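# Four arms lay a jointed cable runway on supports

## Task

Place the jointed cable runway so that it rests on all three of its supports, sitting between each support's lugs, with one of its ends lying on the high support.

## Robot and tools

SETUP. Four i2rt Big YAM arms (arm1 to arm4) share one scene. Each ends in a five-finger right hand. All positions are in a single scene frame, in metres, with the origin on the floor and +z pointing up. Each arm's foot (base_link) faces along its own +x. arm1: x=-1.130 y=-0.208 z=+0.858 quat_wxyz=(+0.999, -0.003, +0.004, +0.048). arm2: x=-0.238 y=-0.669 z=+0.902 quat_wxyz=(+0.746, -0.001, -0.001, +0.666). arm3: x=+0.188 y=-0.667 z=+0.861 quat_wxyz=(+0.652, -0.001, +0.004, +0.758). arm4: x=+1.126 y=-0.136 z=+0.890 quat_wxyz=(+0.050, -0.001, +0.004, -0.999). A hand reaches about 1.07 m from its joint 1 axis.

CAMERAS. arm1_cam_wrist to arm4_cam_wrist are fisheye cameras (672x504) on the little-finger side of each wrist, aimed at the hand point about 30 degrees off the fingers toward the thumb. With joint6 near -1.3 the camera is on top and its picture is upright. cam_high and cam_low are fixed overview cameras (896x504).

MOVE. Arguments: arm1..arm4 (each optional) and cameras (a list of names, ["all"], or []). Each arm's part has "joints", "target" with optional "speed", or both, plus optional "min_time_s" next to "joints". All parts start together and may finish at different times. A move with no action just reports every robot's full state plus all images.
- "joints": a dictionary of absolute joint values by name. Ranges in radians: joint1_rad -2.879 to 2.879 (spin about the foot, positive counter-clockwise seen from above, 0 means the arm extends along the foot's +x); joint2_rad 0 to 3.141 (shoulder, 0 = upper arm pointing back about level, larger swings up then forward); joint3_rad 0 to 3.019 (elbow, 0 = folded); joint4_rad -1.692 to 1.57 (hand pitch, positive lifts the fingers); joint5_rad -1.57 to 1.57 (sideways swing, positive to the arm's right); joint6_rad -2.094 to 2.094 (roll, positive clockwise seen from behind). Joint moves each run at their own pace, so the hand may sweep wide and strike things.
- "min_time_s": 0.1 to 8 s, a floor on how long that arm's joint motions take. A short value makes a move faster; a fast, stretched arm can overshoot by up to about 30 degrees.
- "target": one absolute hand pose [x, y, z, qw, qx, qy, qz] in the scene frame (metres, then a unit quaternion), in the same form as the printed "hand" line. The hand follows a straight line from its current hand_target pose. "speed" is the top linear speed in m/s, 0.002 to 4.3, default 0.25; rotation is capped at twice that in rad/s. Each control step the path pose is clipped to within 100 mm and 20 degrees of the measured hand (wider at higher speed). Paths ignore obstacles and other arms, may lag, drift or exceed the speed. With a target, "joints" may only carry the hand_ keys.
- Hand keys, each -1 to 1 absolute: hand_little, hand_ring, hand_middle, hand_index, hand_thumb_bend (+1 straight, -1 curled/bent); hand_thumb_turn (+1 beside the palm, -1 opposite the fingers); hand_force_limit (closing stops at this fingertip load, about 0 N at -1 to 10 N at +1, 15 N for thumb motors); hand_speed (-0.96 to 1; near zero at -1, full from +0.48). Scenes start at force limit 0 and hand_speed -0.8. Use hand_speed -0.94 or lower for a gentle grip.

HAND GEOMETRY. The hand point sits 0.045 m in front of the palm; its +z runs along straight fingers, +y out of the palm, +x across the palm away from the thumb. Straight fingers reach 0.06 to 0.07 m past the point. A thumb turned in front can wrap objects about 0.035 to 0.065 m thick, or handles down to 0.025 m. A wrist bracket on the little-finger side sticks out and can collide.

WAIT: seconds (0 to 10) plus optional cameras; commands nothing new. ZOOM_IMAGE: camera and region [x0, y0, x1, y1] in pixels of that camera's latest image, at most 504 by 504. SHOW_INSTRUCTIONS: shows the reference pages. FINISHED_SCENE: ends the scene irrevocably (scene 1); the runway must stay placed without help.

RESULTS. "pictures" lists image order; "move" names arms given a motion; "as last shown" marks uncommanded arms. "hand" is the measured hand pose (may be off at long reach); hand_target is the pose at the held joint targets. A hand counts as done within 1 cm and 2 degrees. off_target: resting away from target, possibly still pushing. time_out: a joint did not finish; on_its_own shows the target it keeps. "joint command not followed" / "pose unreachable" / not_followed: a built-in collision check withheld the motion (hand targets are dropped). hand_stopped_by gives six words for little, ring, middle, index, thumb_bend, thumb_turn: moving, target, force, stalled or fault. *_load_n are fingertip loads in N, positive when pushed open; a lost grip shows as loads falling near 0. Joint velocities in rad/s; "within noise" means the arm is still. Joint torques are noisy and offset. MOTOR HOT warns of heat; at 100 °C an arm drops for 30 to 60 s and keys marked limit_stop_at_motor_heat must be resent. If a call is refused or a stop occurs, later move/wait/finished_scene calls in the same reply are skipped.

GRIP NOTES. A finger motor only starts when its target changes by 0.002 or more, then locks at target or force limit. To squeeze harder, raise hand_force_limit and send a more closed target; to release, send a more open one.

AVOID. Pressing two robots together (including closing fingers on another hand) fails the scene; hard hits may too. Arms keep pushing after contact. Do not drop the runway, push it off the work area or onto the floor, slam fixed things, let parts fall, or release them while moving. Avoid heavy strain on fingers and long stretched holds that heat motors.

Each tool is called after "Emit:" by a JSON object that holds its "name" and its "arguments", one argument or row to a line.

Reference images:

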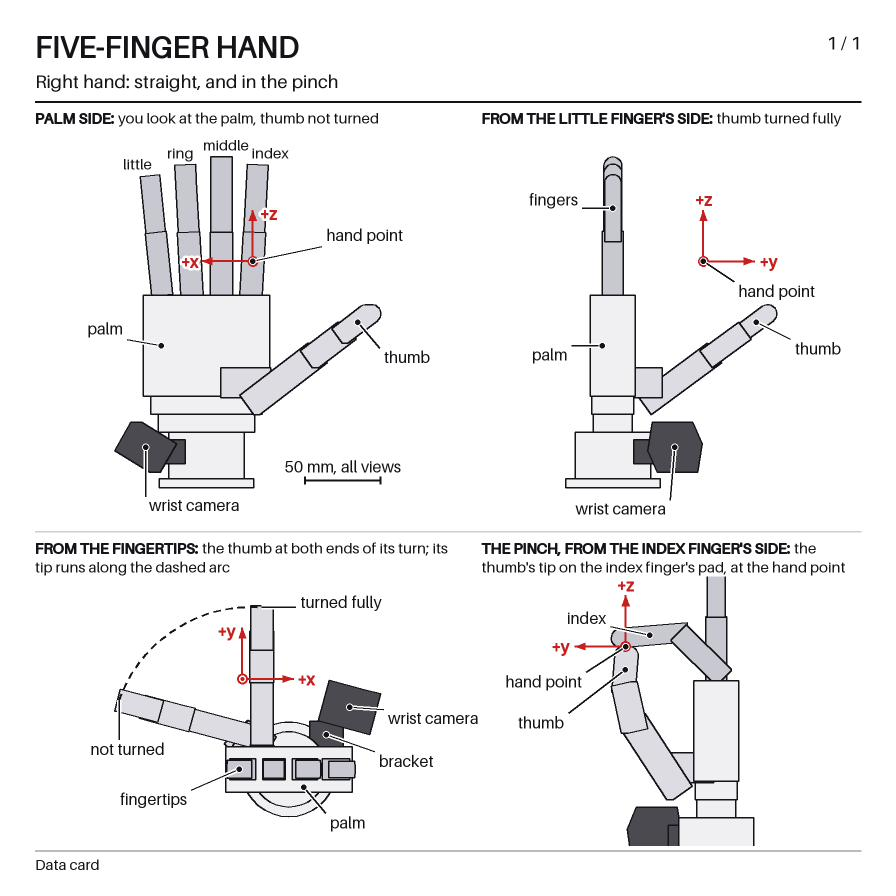

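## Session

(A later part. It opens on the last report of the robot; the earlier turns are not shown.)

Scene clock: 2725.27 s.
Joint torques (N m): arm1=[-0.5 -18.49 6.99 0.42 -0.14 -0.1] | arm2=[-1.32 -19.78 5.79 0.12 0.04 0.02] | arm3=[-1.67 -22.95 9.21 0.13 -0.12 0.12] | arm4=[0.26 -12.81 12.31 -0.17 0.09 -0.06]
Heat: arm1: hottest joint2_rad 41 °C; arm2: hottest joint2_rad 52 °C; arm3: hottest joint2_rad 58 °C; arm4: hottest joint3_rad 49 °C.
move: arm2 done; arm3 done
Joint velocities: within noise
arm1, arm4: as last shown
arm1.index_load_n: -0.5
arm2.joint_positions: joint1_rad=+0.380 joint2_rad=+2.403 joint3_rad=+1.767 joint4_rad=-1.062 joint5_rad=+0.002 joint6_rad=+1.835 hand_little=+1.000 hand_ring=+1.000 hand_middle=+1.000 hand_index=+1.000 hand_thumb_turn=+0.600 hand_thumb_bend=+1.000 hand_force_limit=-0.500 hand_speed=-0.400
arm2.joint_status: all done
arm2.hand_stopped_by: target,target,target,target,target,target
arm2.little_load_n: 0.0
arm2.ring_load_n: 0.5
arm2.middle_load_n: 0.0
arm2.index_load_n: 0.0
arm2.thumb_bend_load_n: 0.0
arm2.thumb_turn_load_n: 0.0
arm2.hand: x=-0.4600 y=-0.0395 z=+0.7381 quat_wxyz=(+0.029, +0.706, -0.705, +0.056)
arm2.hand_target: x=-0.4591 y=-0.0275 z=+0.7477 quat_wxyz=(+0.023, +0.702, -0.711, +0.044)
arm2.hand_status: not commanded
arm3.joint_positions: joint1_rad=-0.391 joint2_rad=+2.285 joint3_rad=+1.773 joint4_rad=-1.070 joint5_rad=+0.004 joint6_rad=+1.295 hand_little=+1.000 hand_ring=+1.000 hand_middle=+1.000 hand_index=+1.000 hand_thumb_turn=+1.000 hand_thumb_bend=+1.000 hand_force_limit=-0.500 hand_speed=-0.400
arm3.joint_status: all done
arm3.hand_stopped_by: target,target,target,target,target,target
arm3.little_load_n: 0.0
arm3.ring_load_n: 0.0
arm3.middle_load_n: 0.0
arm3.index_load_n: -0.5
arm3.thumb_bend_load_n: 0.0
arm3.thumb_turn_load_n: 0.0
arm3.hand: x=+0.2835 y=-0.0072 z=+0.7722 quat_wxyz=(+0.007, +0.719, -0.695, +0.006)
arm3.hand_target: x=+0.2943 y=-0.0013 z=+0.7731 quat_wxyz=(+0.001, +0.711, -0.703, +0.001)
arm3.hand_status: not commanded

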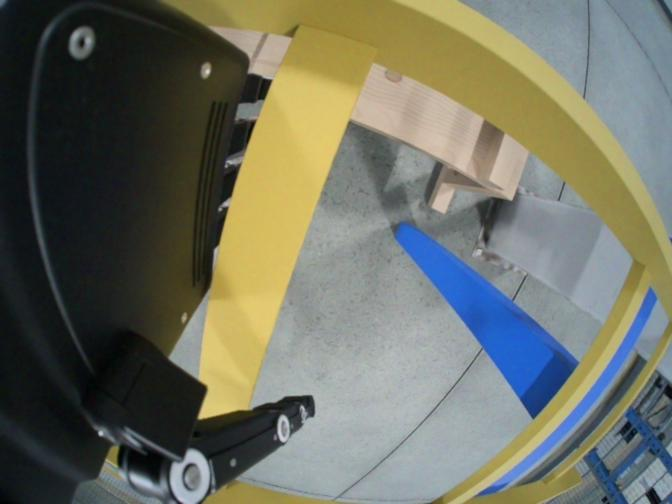

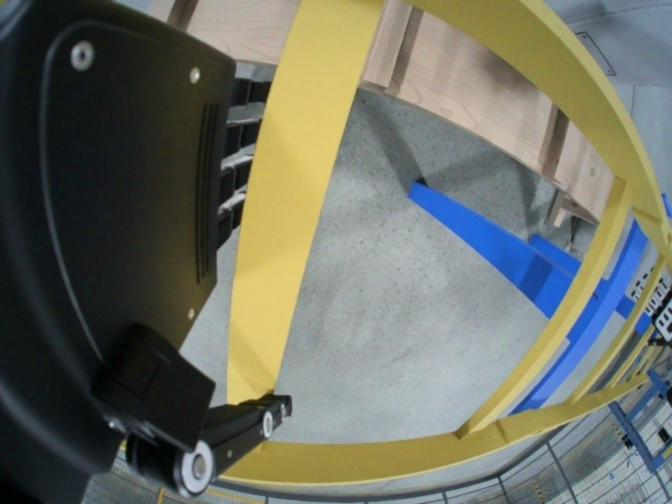

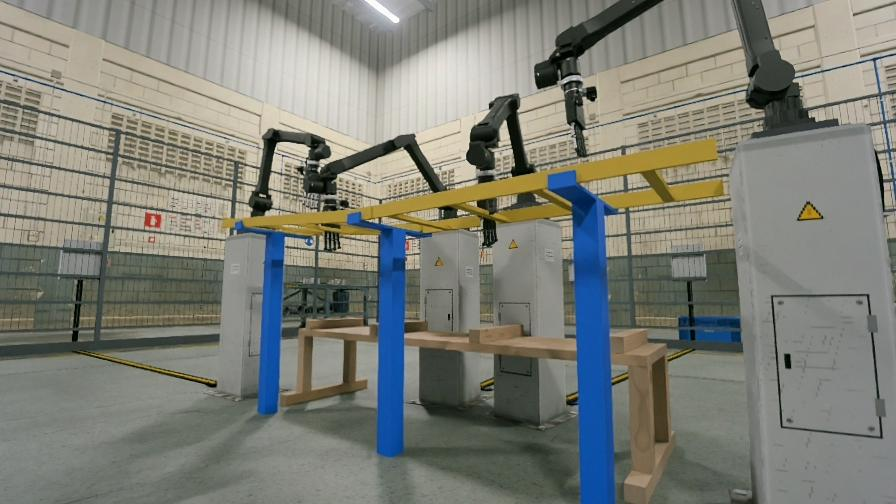

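Emit:
{"name": "move", "arguments": {
  "arm2": {"target": [-0.458, -0.036, 0.80, 0, 0.7071, -0.7071, 0], "speed": 0.05},
  "arm3": {"target": [0.287, -0.005, 0.83, 0, 0.7071, -0.7071, 0], "speed": 0.05},
  "cameras": ["arm2_cam_wrist", "arm3_cam_wrist", "cam_low"]
}}

Scene clock: 2739.87 s.
Joint torques (N m): arm1=[-0.32 -17.67 7.15 0.25 -0.14 -0.11] | arm2=[-1.38 -20.72 4.52 0.51 -0.05 -0.11] | arm3=[-1.26 -22.95 9.84 -0.49 -0.15 0.1] | arm4=[0.26 -12.81 12.33 -0.2 0.09 -0.05]
Heat: arm1: hottest joint2_rad 41 °C; arm2: hottest joint2_rad 50 °C; arm3: hottest joint2_rad 57 °C; arm4: hottest joint3_rad 49 °C.
move: arm2 off_target; arm3 done
Joint velocities: within noise
arm1, arm4: as last shown
arm1.index_load_n: 0.0
arm2.joint_positions: joint1_rad=+0.380 joint2_rad=+2.269 joint3_rad=+1.633 joint4_rad=-0.971 joint5_rad=+0.000 joint6_rad=+1.835 hand_little=+1.000 hand_ring=+1.000 hand_middle=+1.000 hand_index=+1.000 hand_thumb_turn=+0.600 hand_thumb_bend=+1.000 hand_force_limit=-0.500 hand_speed=-0.400
arm2.joint_status: not commanded
arm2.hand_stopped_by: target,target,target,target,target,target
arm2.little_load_n: 0.0
arm2.ring_load_n: 0.0
arm2.middle_load_n: 0.0
arm2.index_load_n: 0.0
arm2.thumb_bend_load_n: 0.0
arm2.thumb_turn_load_n: 0.0
arm2.hand: x=-0.4592 y=-0.0450 z=+0.7819 quat_wxyz=(+0.008, +0.707, -0.706, +0.016)
arm2.hand_target: x=-0.4580 y=-0.0360 z=+0.8000 quat_wxyz=(+0.000, +0.707, -0.707, +0.000)
arm2.hand_status: off_target (0.020 m and 2.1 deg from the pose sent, 0.062 m and 7.3 deg at the start)
arm3.joint_positions: joint1_rad=-0.391 joint2_rad=+2.199 joint3_rad=+1.773 joint4_rad=-1.138 joint5_rad=+0.004 joint6_rad=+1.315 hand_little=+1.000 hand_ring=+1.000 hand_middle=+1.000 hand_index=+1.000 hand_thumb_turn=+1.000 hand_thumb_bend=+1.000 hand_force_limit=-0.500 hand_speed=-0.400
arm3.joint_status: not commanded
arm3.hand_stopped_by: target,target,target,target,target,target
arm3.little_load_n: 0.0
arm3.ring_load_n: 0.0
arm3.middle_load_n: 0.0
arm3.index_load_n: 0.0
arm3.thumb_bend_load_n: 0.0
arm3.thumb_turn_load_n: 0.0
arm3.hand: x=+0.2837 y=-0.0077 z=+0.8262 quat_wxyz=(+0.000, +0.712, -0.702, +0.002)
arm3.hand_target: x=+0.2871 y=-0.0050 z=+0.8300 quat_wxyz=(+0.000, +0.707, -0.707, +0.000)
arm3.hand_status: done (0.006 m and 0.9 deg from the pose sent, 0.058 m and 2.3 deg at the start)

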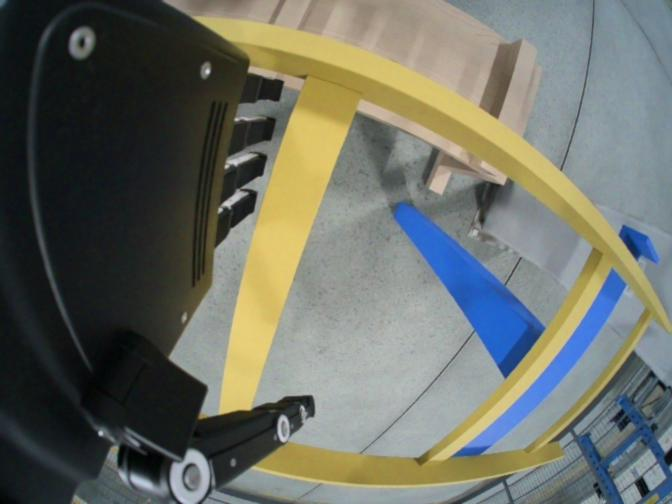

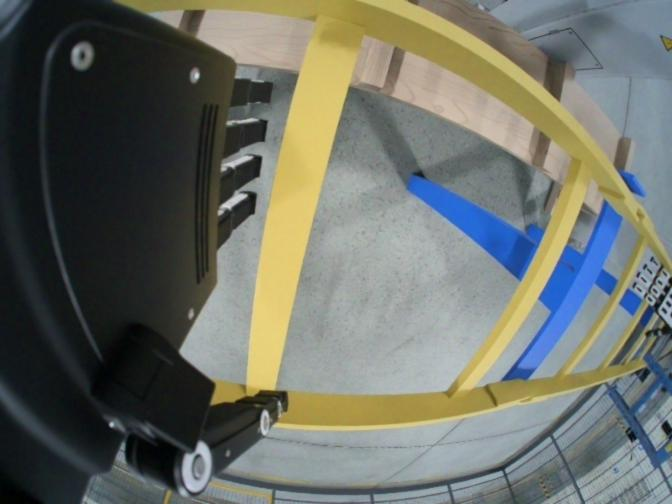

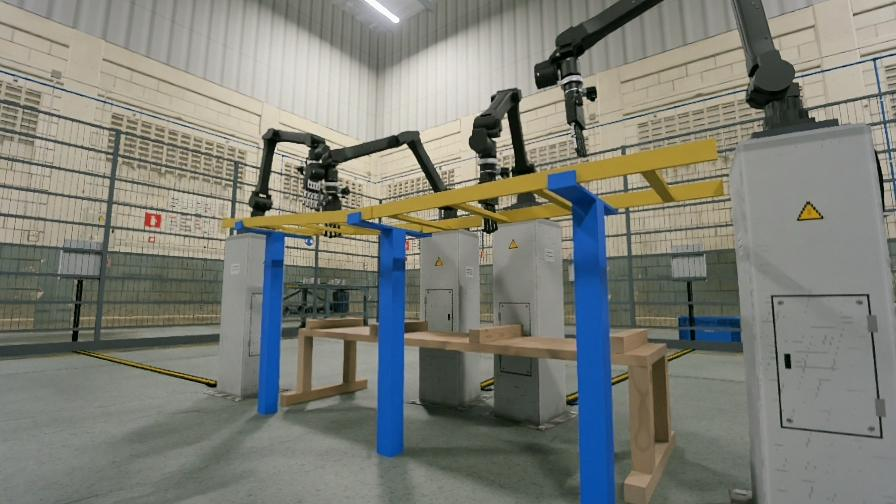

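Emit:
{"name": "move", "arguments": {
  "arm2": {"target": [-0.458, -0.04, 0.92, 0, 0.7071, -0.7071, 0], "speed": 0.1},
  "arm3": {"target": [0.287, -0.01, 0.95, 0, 0.7071, -0.7071, 0], "speed": 0.1},
  "cameras": ["all"]
}}

Emit:
{"name": "zoom_image", "arguments": {
  "camera": "cam_low",
  "region": [210, 160, 480, 260]
}}

Emit:
{"name": "zoom_image", "arguments": {
  "camera": "cam_low",
  "region": [500, 120, 740, 230]
}}

Emit:
{"name": "zoom_image", "arguments": {
  "camera": "cam_high",
  "region": [300, 160, 620, 390]
}}

Emit:
{"name": "zoom_image", "arguments": {
  "camera": "arm3_cam_wrist",
  "region": [400, 100, 672, 420]
}}

Emit:
{"name": "zoom_image", "arguments": {
  "camera": "arm4_cam_wrist",
  "region": [240, 0, 500, 220]
}}

Scene clock: 2748.77 s.
Joint torques (N m): arm1=[-0.09 -18.78 7.15 0.27 -0.19 -0.11] | arm2=[-1.03 -19.25 8.62 -0.43 0.01 -0.11] | arm3=[-1.26 -21.66 12.88 -0.5 -0.18 0.09] | arm4=[0.38 -12.69 12.31 -0.16 0.09 -0.06]
Heat: arm1: hottest joint2_rad 41 °C; arm2: hottest joint2_rad 50 °C; arm3: hottest joint2_rad 56 °C; arm4: hottest joint3_rad 49 °C.
move: arm2 off_target; arm3 off_target
Joint velocities: within noise
arm1, arm4: as last shown
arm2.joint_positions: joint1_rad=+0.380 joint2_rad=+2.097 joint3_rad=+1.649 joint4_rad=-1.176 joint5_rad=-0.001 joint6_rad=+1.835 hand_little=+1.000 hand_ring=+1.000 hand_middle=+1.000 hand_index=+1.000 hand_thumb_turn=+0.600 hand_thumb_bend=+1.000 hand_force_limit=-0.500 hand_speed=-0.400
arm2.joint_status: not commanded
arm2.hand_stopped_by: target,target,target,target,target,target
arm2.little_load_n: 0.0
arm2.ring_load_n: 0.0
arm2.middle_load_n: 0.0
arm2.index_load_n: 0.0
arm2.thumb_bend_load_n: 0.0
arm2.thumb_turn_load_n: 0.0
arm2.hand: x=-0.4558 y=-0.0587 z=+0.8899 quat_wxyz=(+0.012, +0.707, -0.706, +0.024)
arm2.hand_target: x=-0.4577 y=-0.0410 z=+0.9202 quat_wxyz=(+0.000, +0.707, -0.707, +0.000)
arm2.hand_status: off_target (0.035 m and 3.1 deg from the pose sent, 0.138 m and 2.1 deg at the start)
arm3.joint_positions: joint1_rad=-0.391 joint2_rad=+2.076 joint3_rad=+1.872 joint4_rad=-1.382 joint5_rad=+0.004 joint6_rad=+1.315 hand_little=+1.000 hand_ring=+1.000 hand_middle=+1.000 hand_index=+1.000 hand_thumb_turn=+1.000 hand_thumb_bend=+1.000 hand_force_limit=-0.500 hand_speed=-0.400
arm3.joint_status: not commanded
arm3.hand_stopped_by: target,target,target,target,target,target
arm3.little_load_n: 0.0
arm3.ring_load_n: 0.0
arm3.middle_load_n: 0.0
arm3.index_load_n: 0.0
arm3.thumb_bend_load_n: 0.0
arm3.thumb_turn_load_n: 0.0
arm3.hand: x=+0.2805 y=-0.0210 z=+0.9384 quat_wxyz=(+0.009, +0.712, -0.702, +0.007)
arm3.hand_target: x=+0.2870 y=-0.0106 z=+0.9501 quat_wxyz=(+0.000, +0.707, -0.707, +0.000)
arm3.hand_status: off_target (0.017 m and 1.6 deg from the pose sent, 0.124 m and 0.9 deg at the start)
pictures: arm1_cam_wrist, arm2_cam_wrist, arm3_cam_wrist, arm4_cam_wrist, cam_high, cam_low

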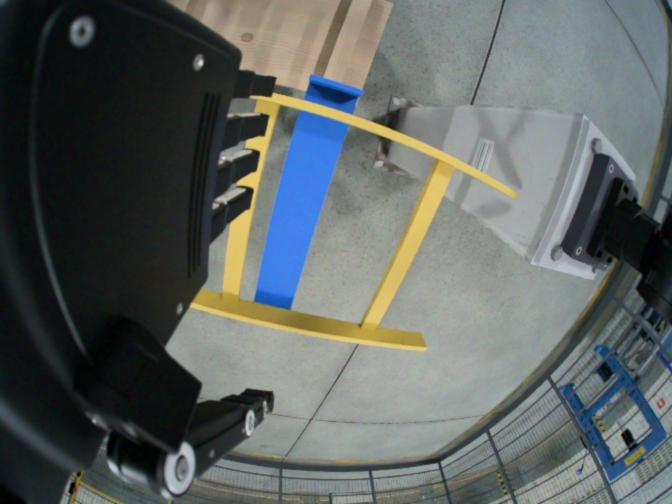

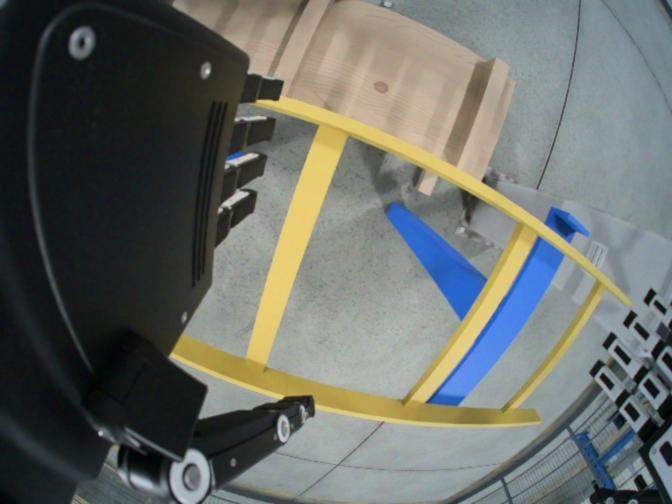

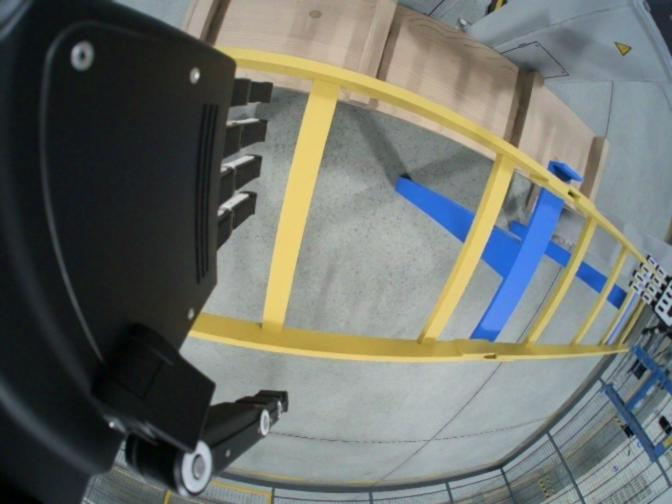

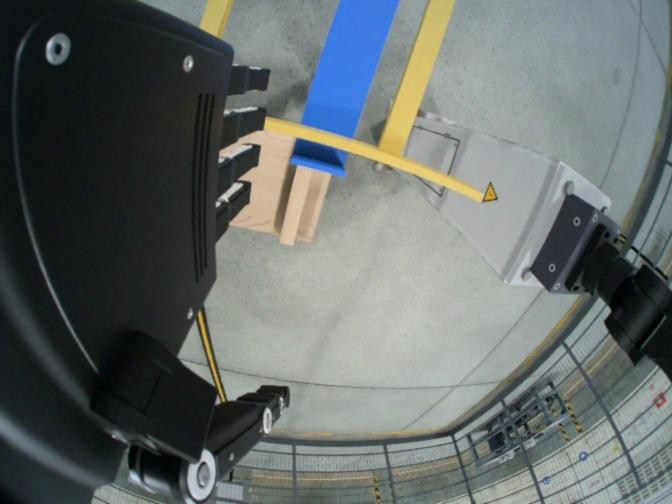

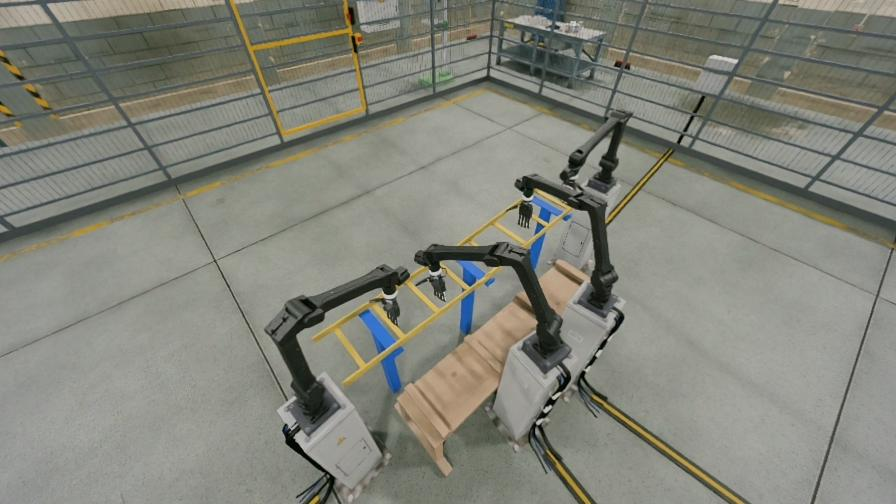

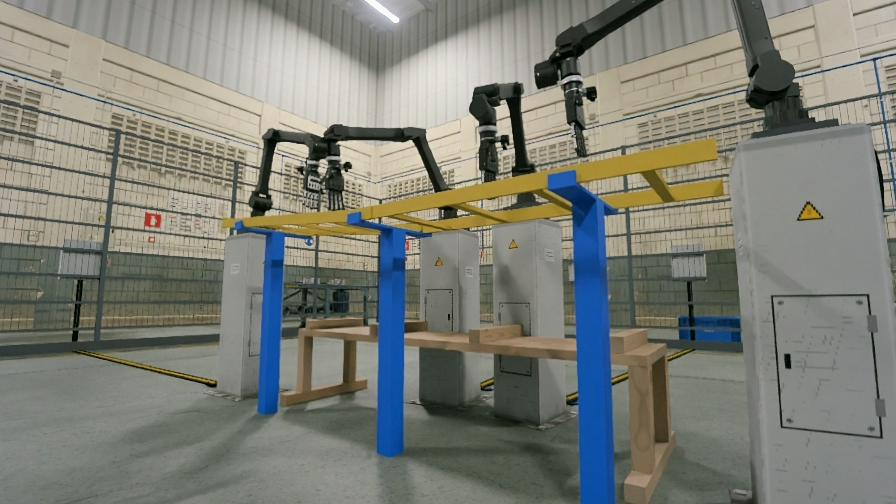

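Scaled by 1.867.

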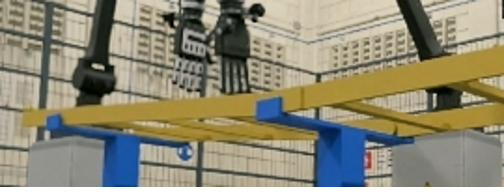

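Scaled by 2.100.

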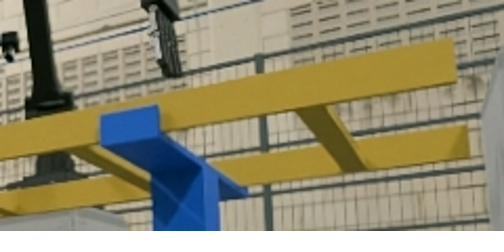

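Scaled by 1.575.

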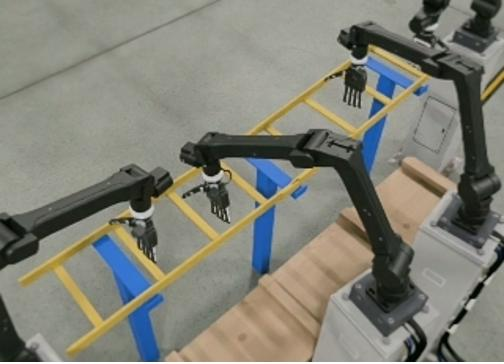

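Scaled by 1.575 from the camera's image (finer frame: 960x720).

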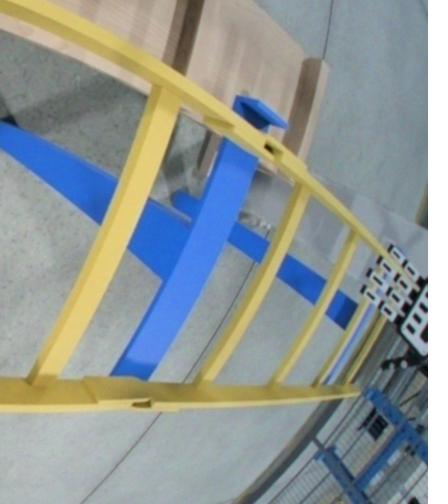

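Scaled by 1.938 from the camera's image (finer frame: 960x720).

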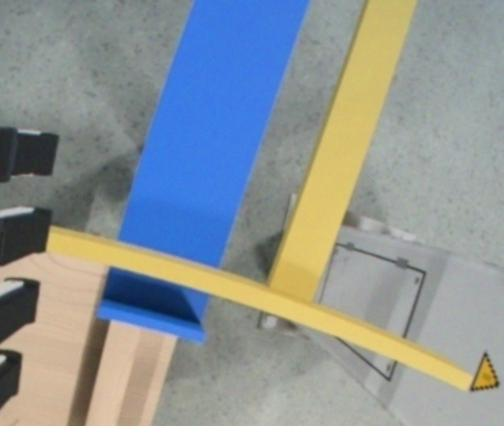

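Emit:
{"name": "zoom_image", "arguments": {
  "camera": "cam_low",
  "region": [200, 190, 320, 260]
}}

Emit:
{"name": "zoom_image", "arguments": {
  "camera": "cam_high",
  "region": [480, 160, 620, 280]
}}

Scaled by 4.200.

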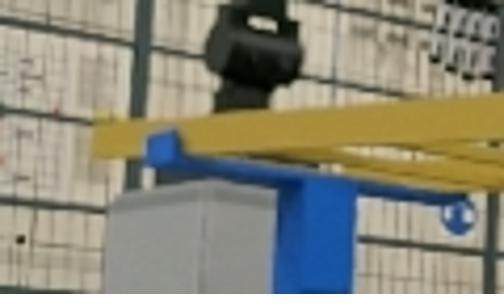

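Scaled by 3.600.

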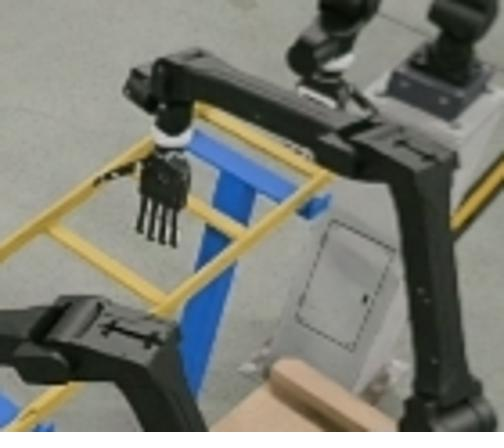

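Emit:
{"name": "finished_scene", "arguments": {

}}

The scene is finished: the task was done.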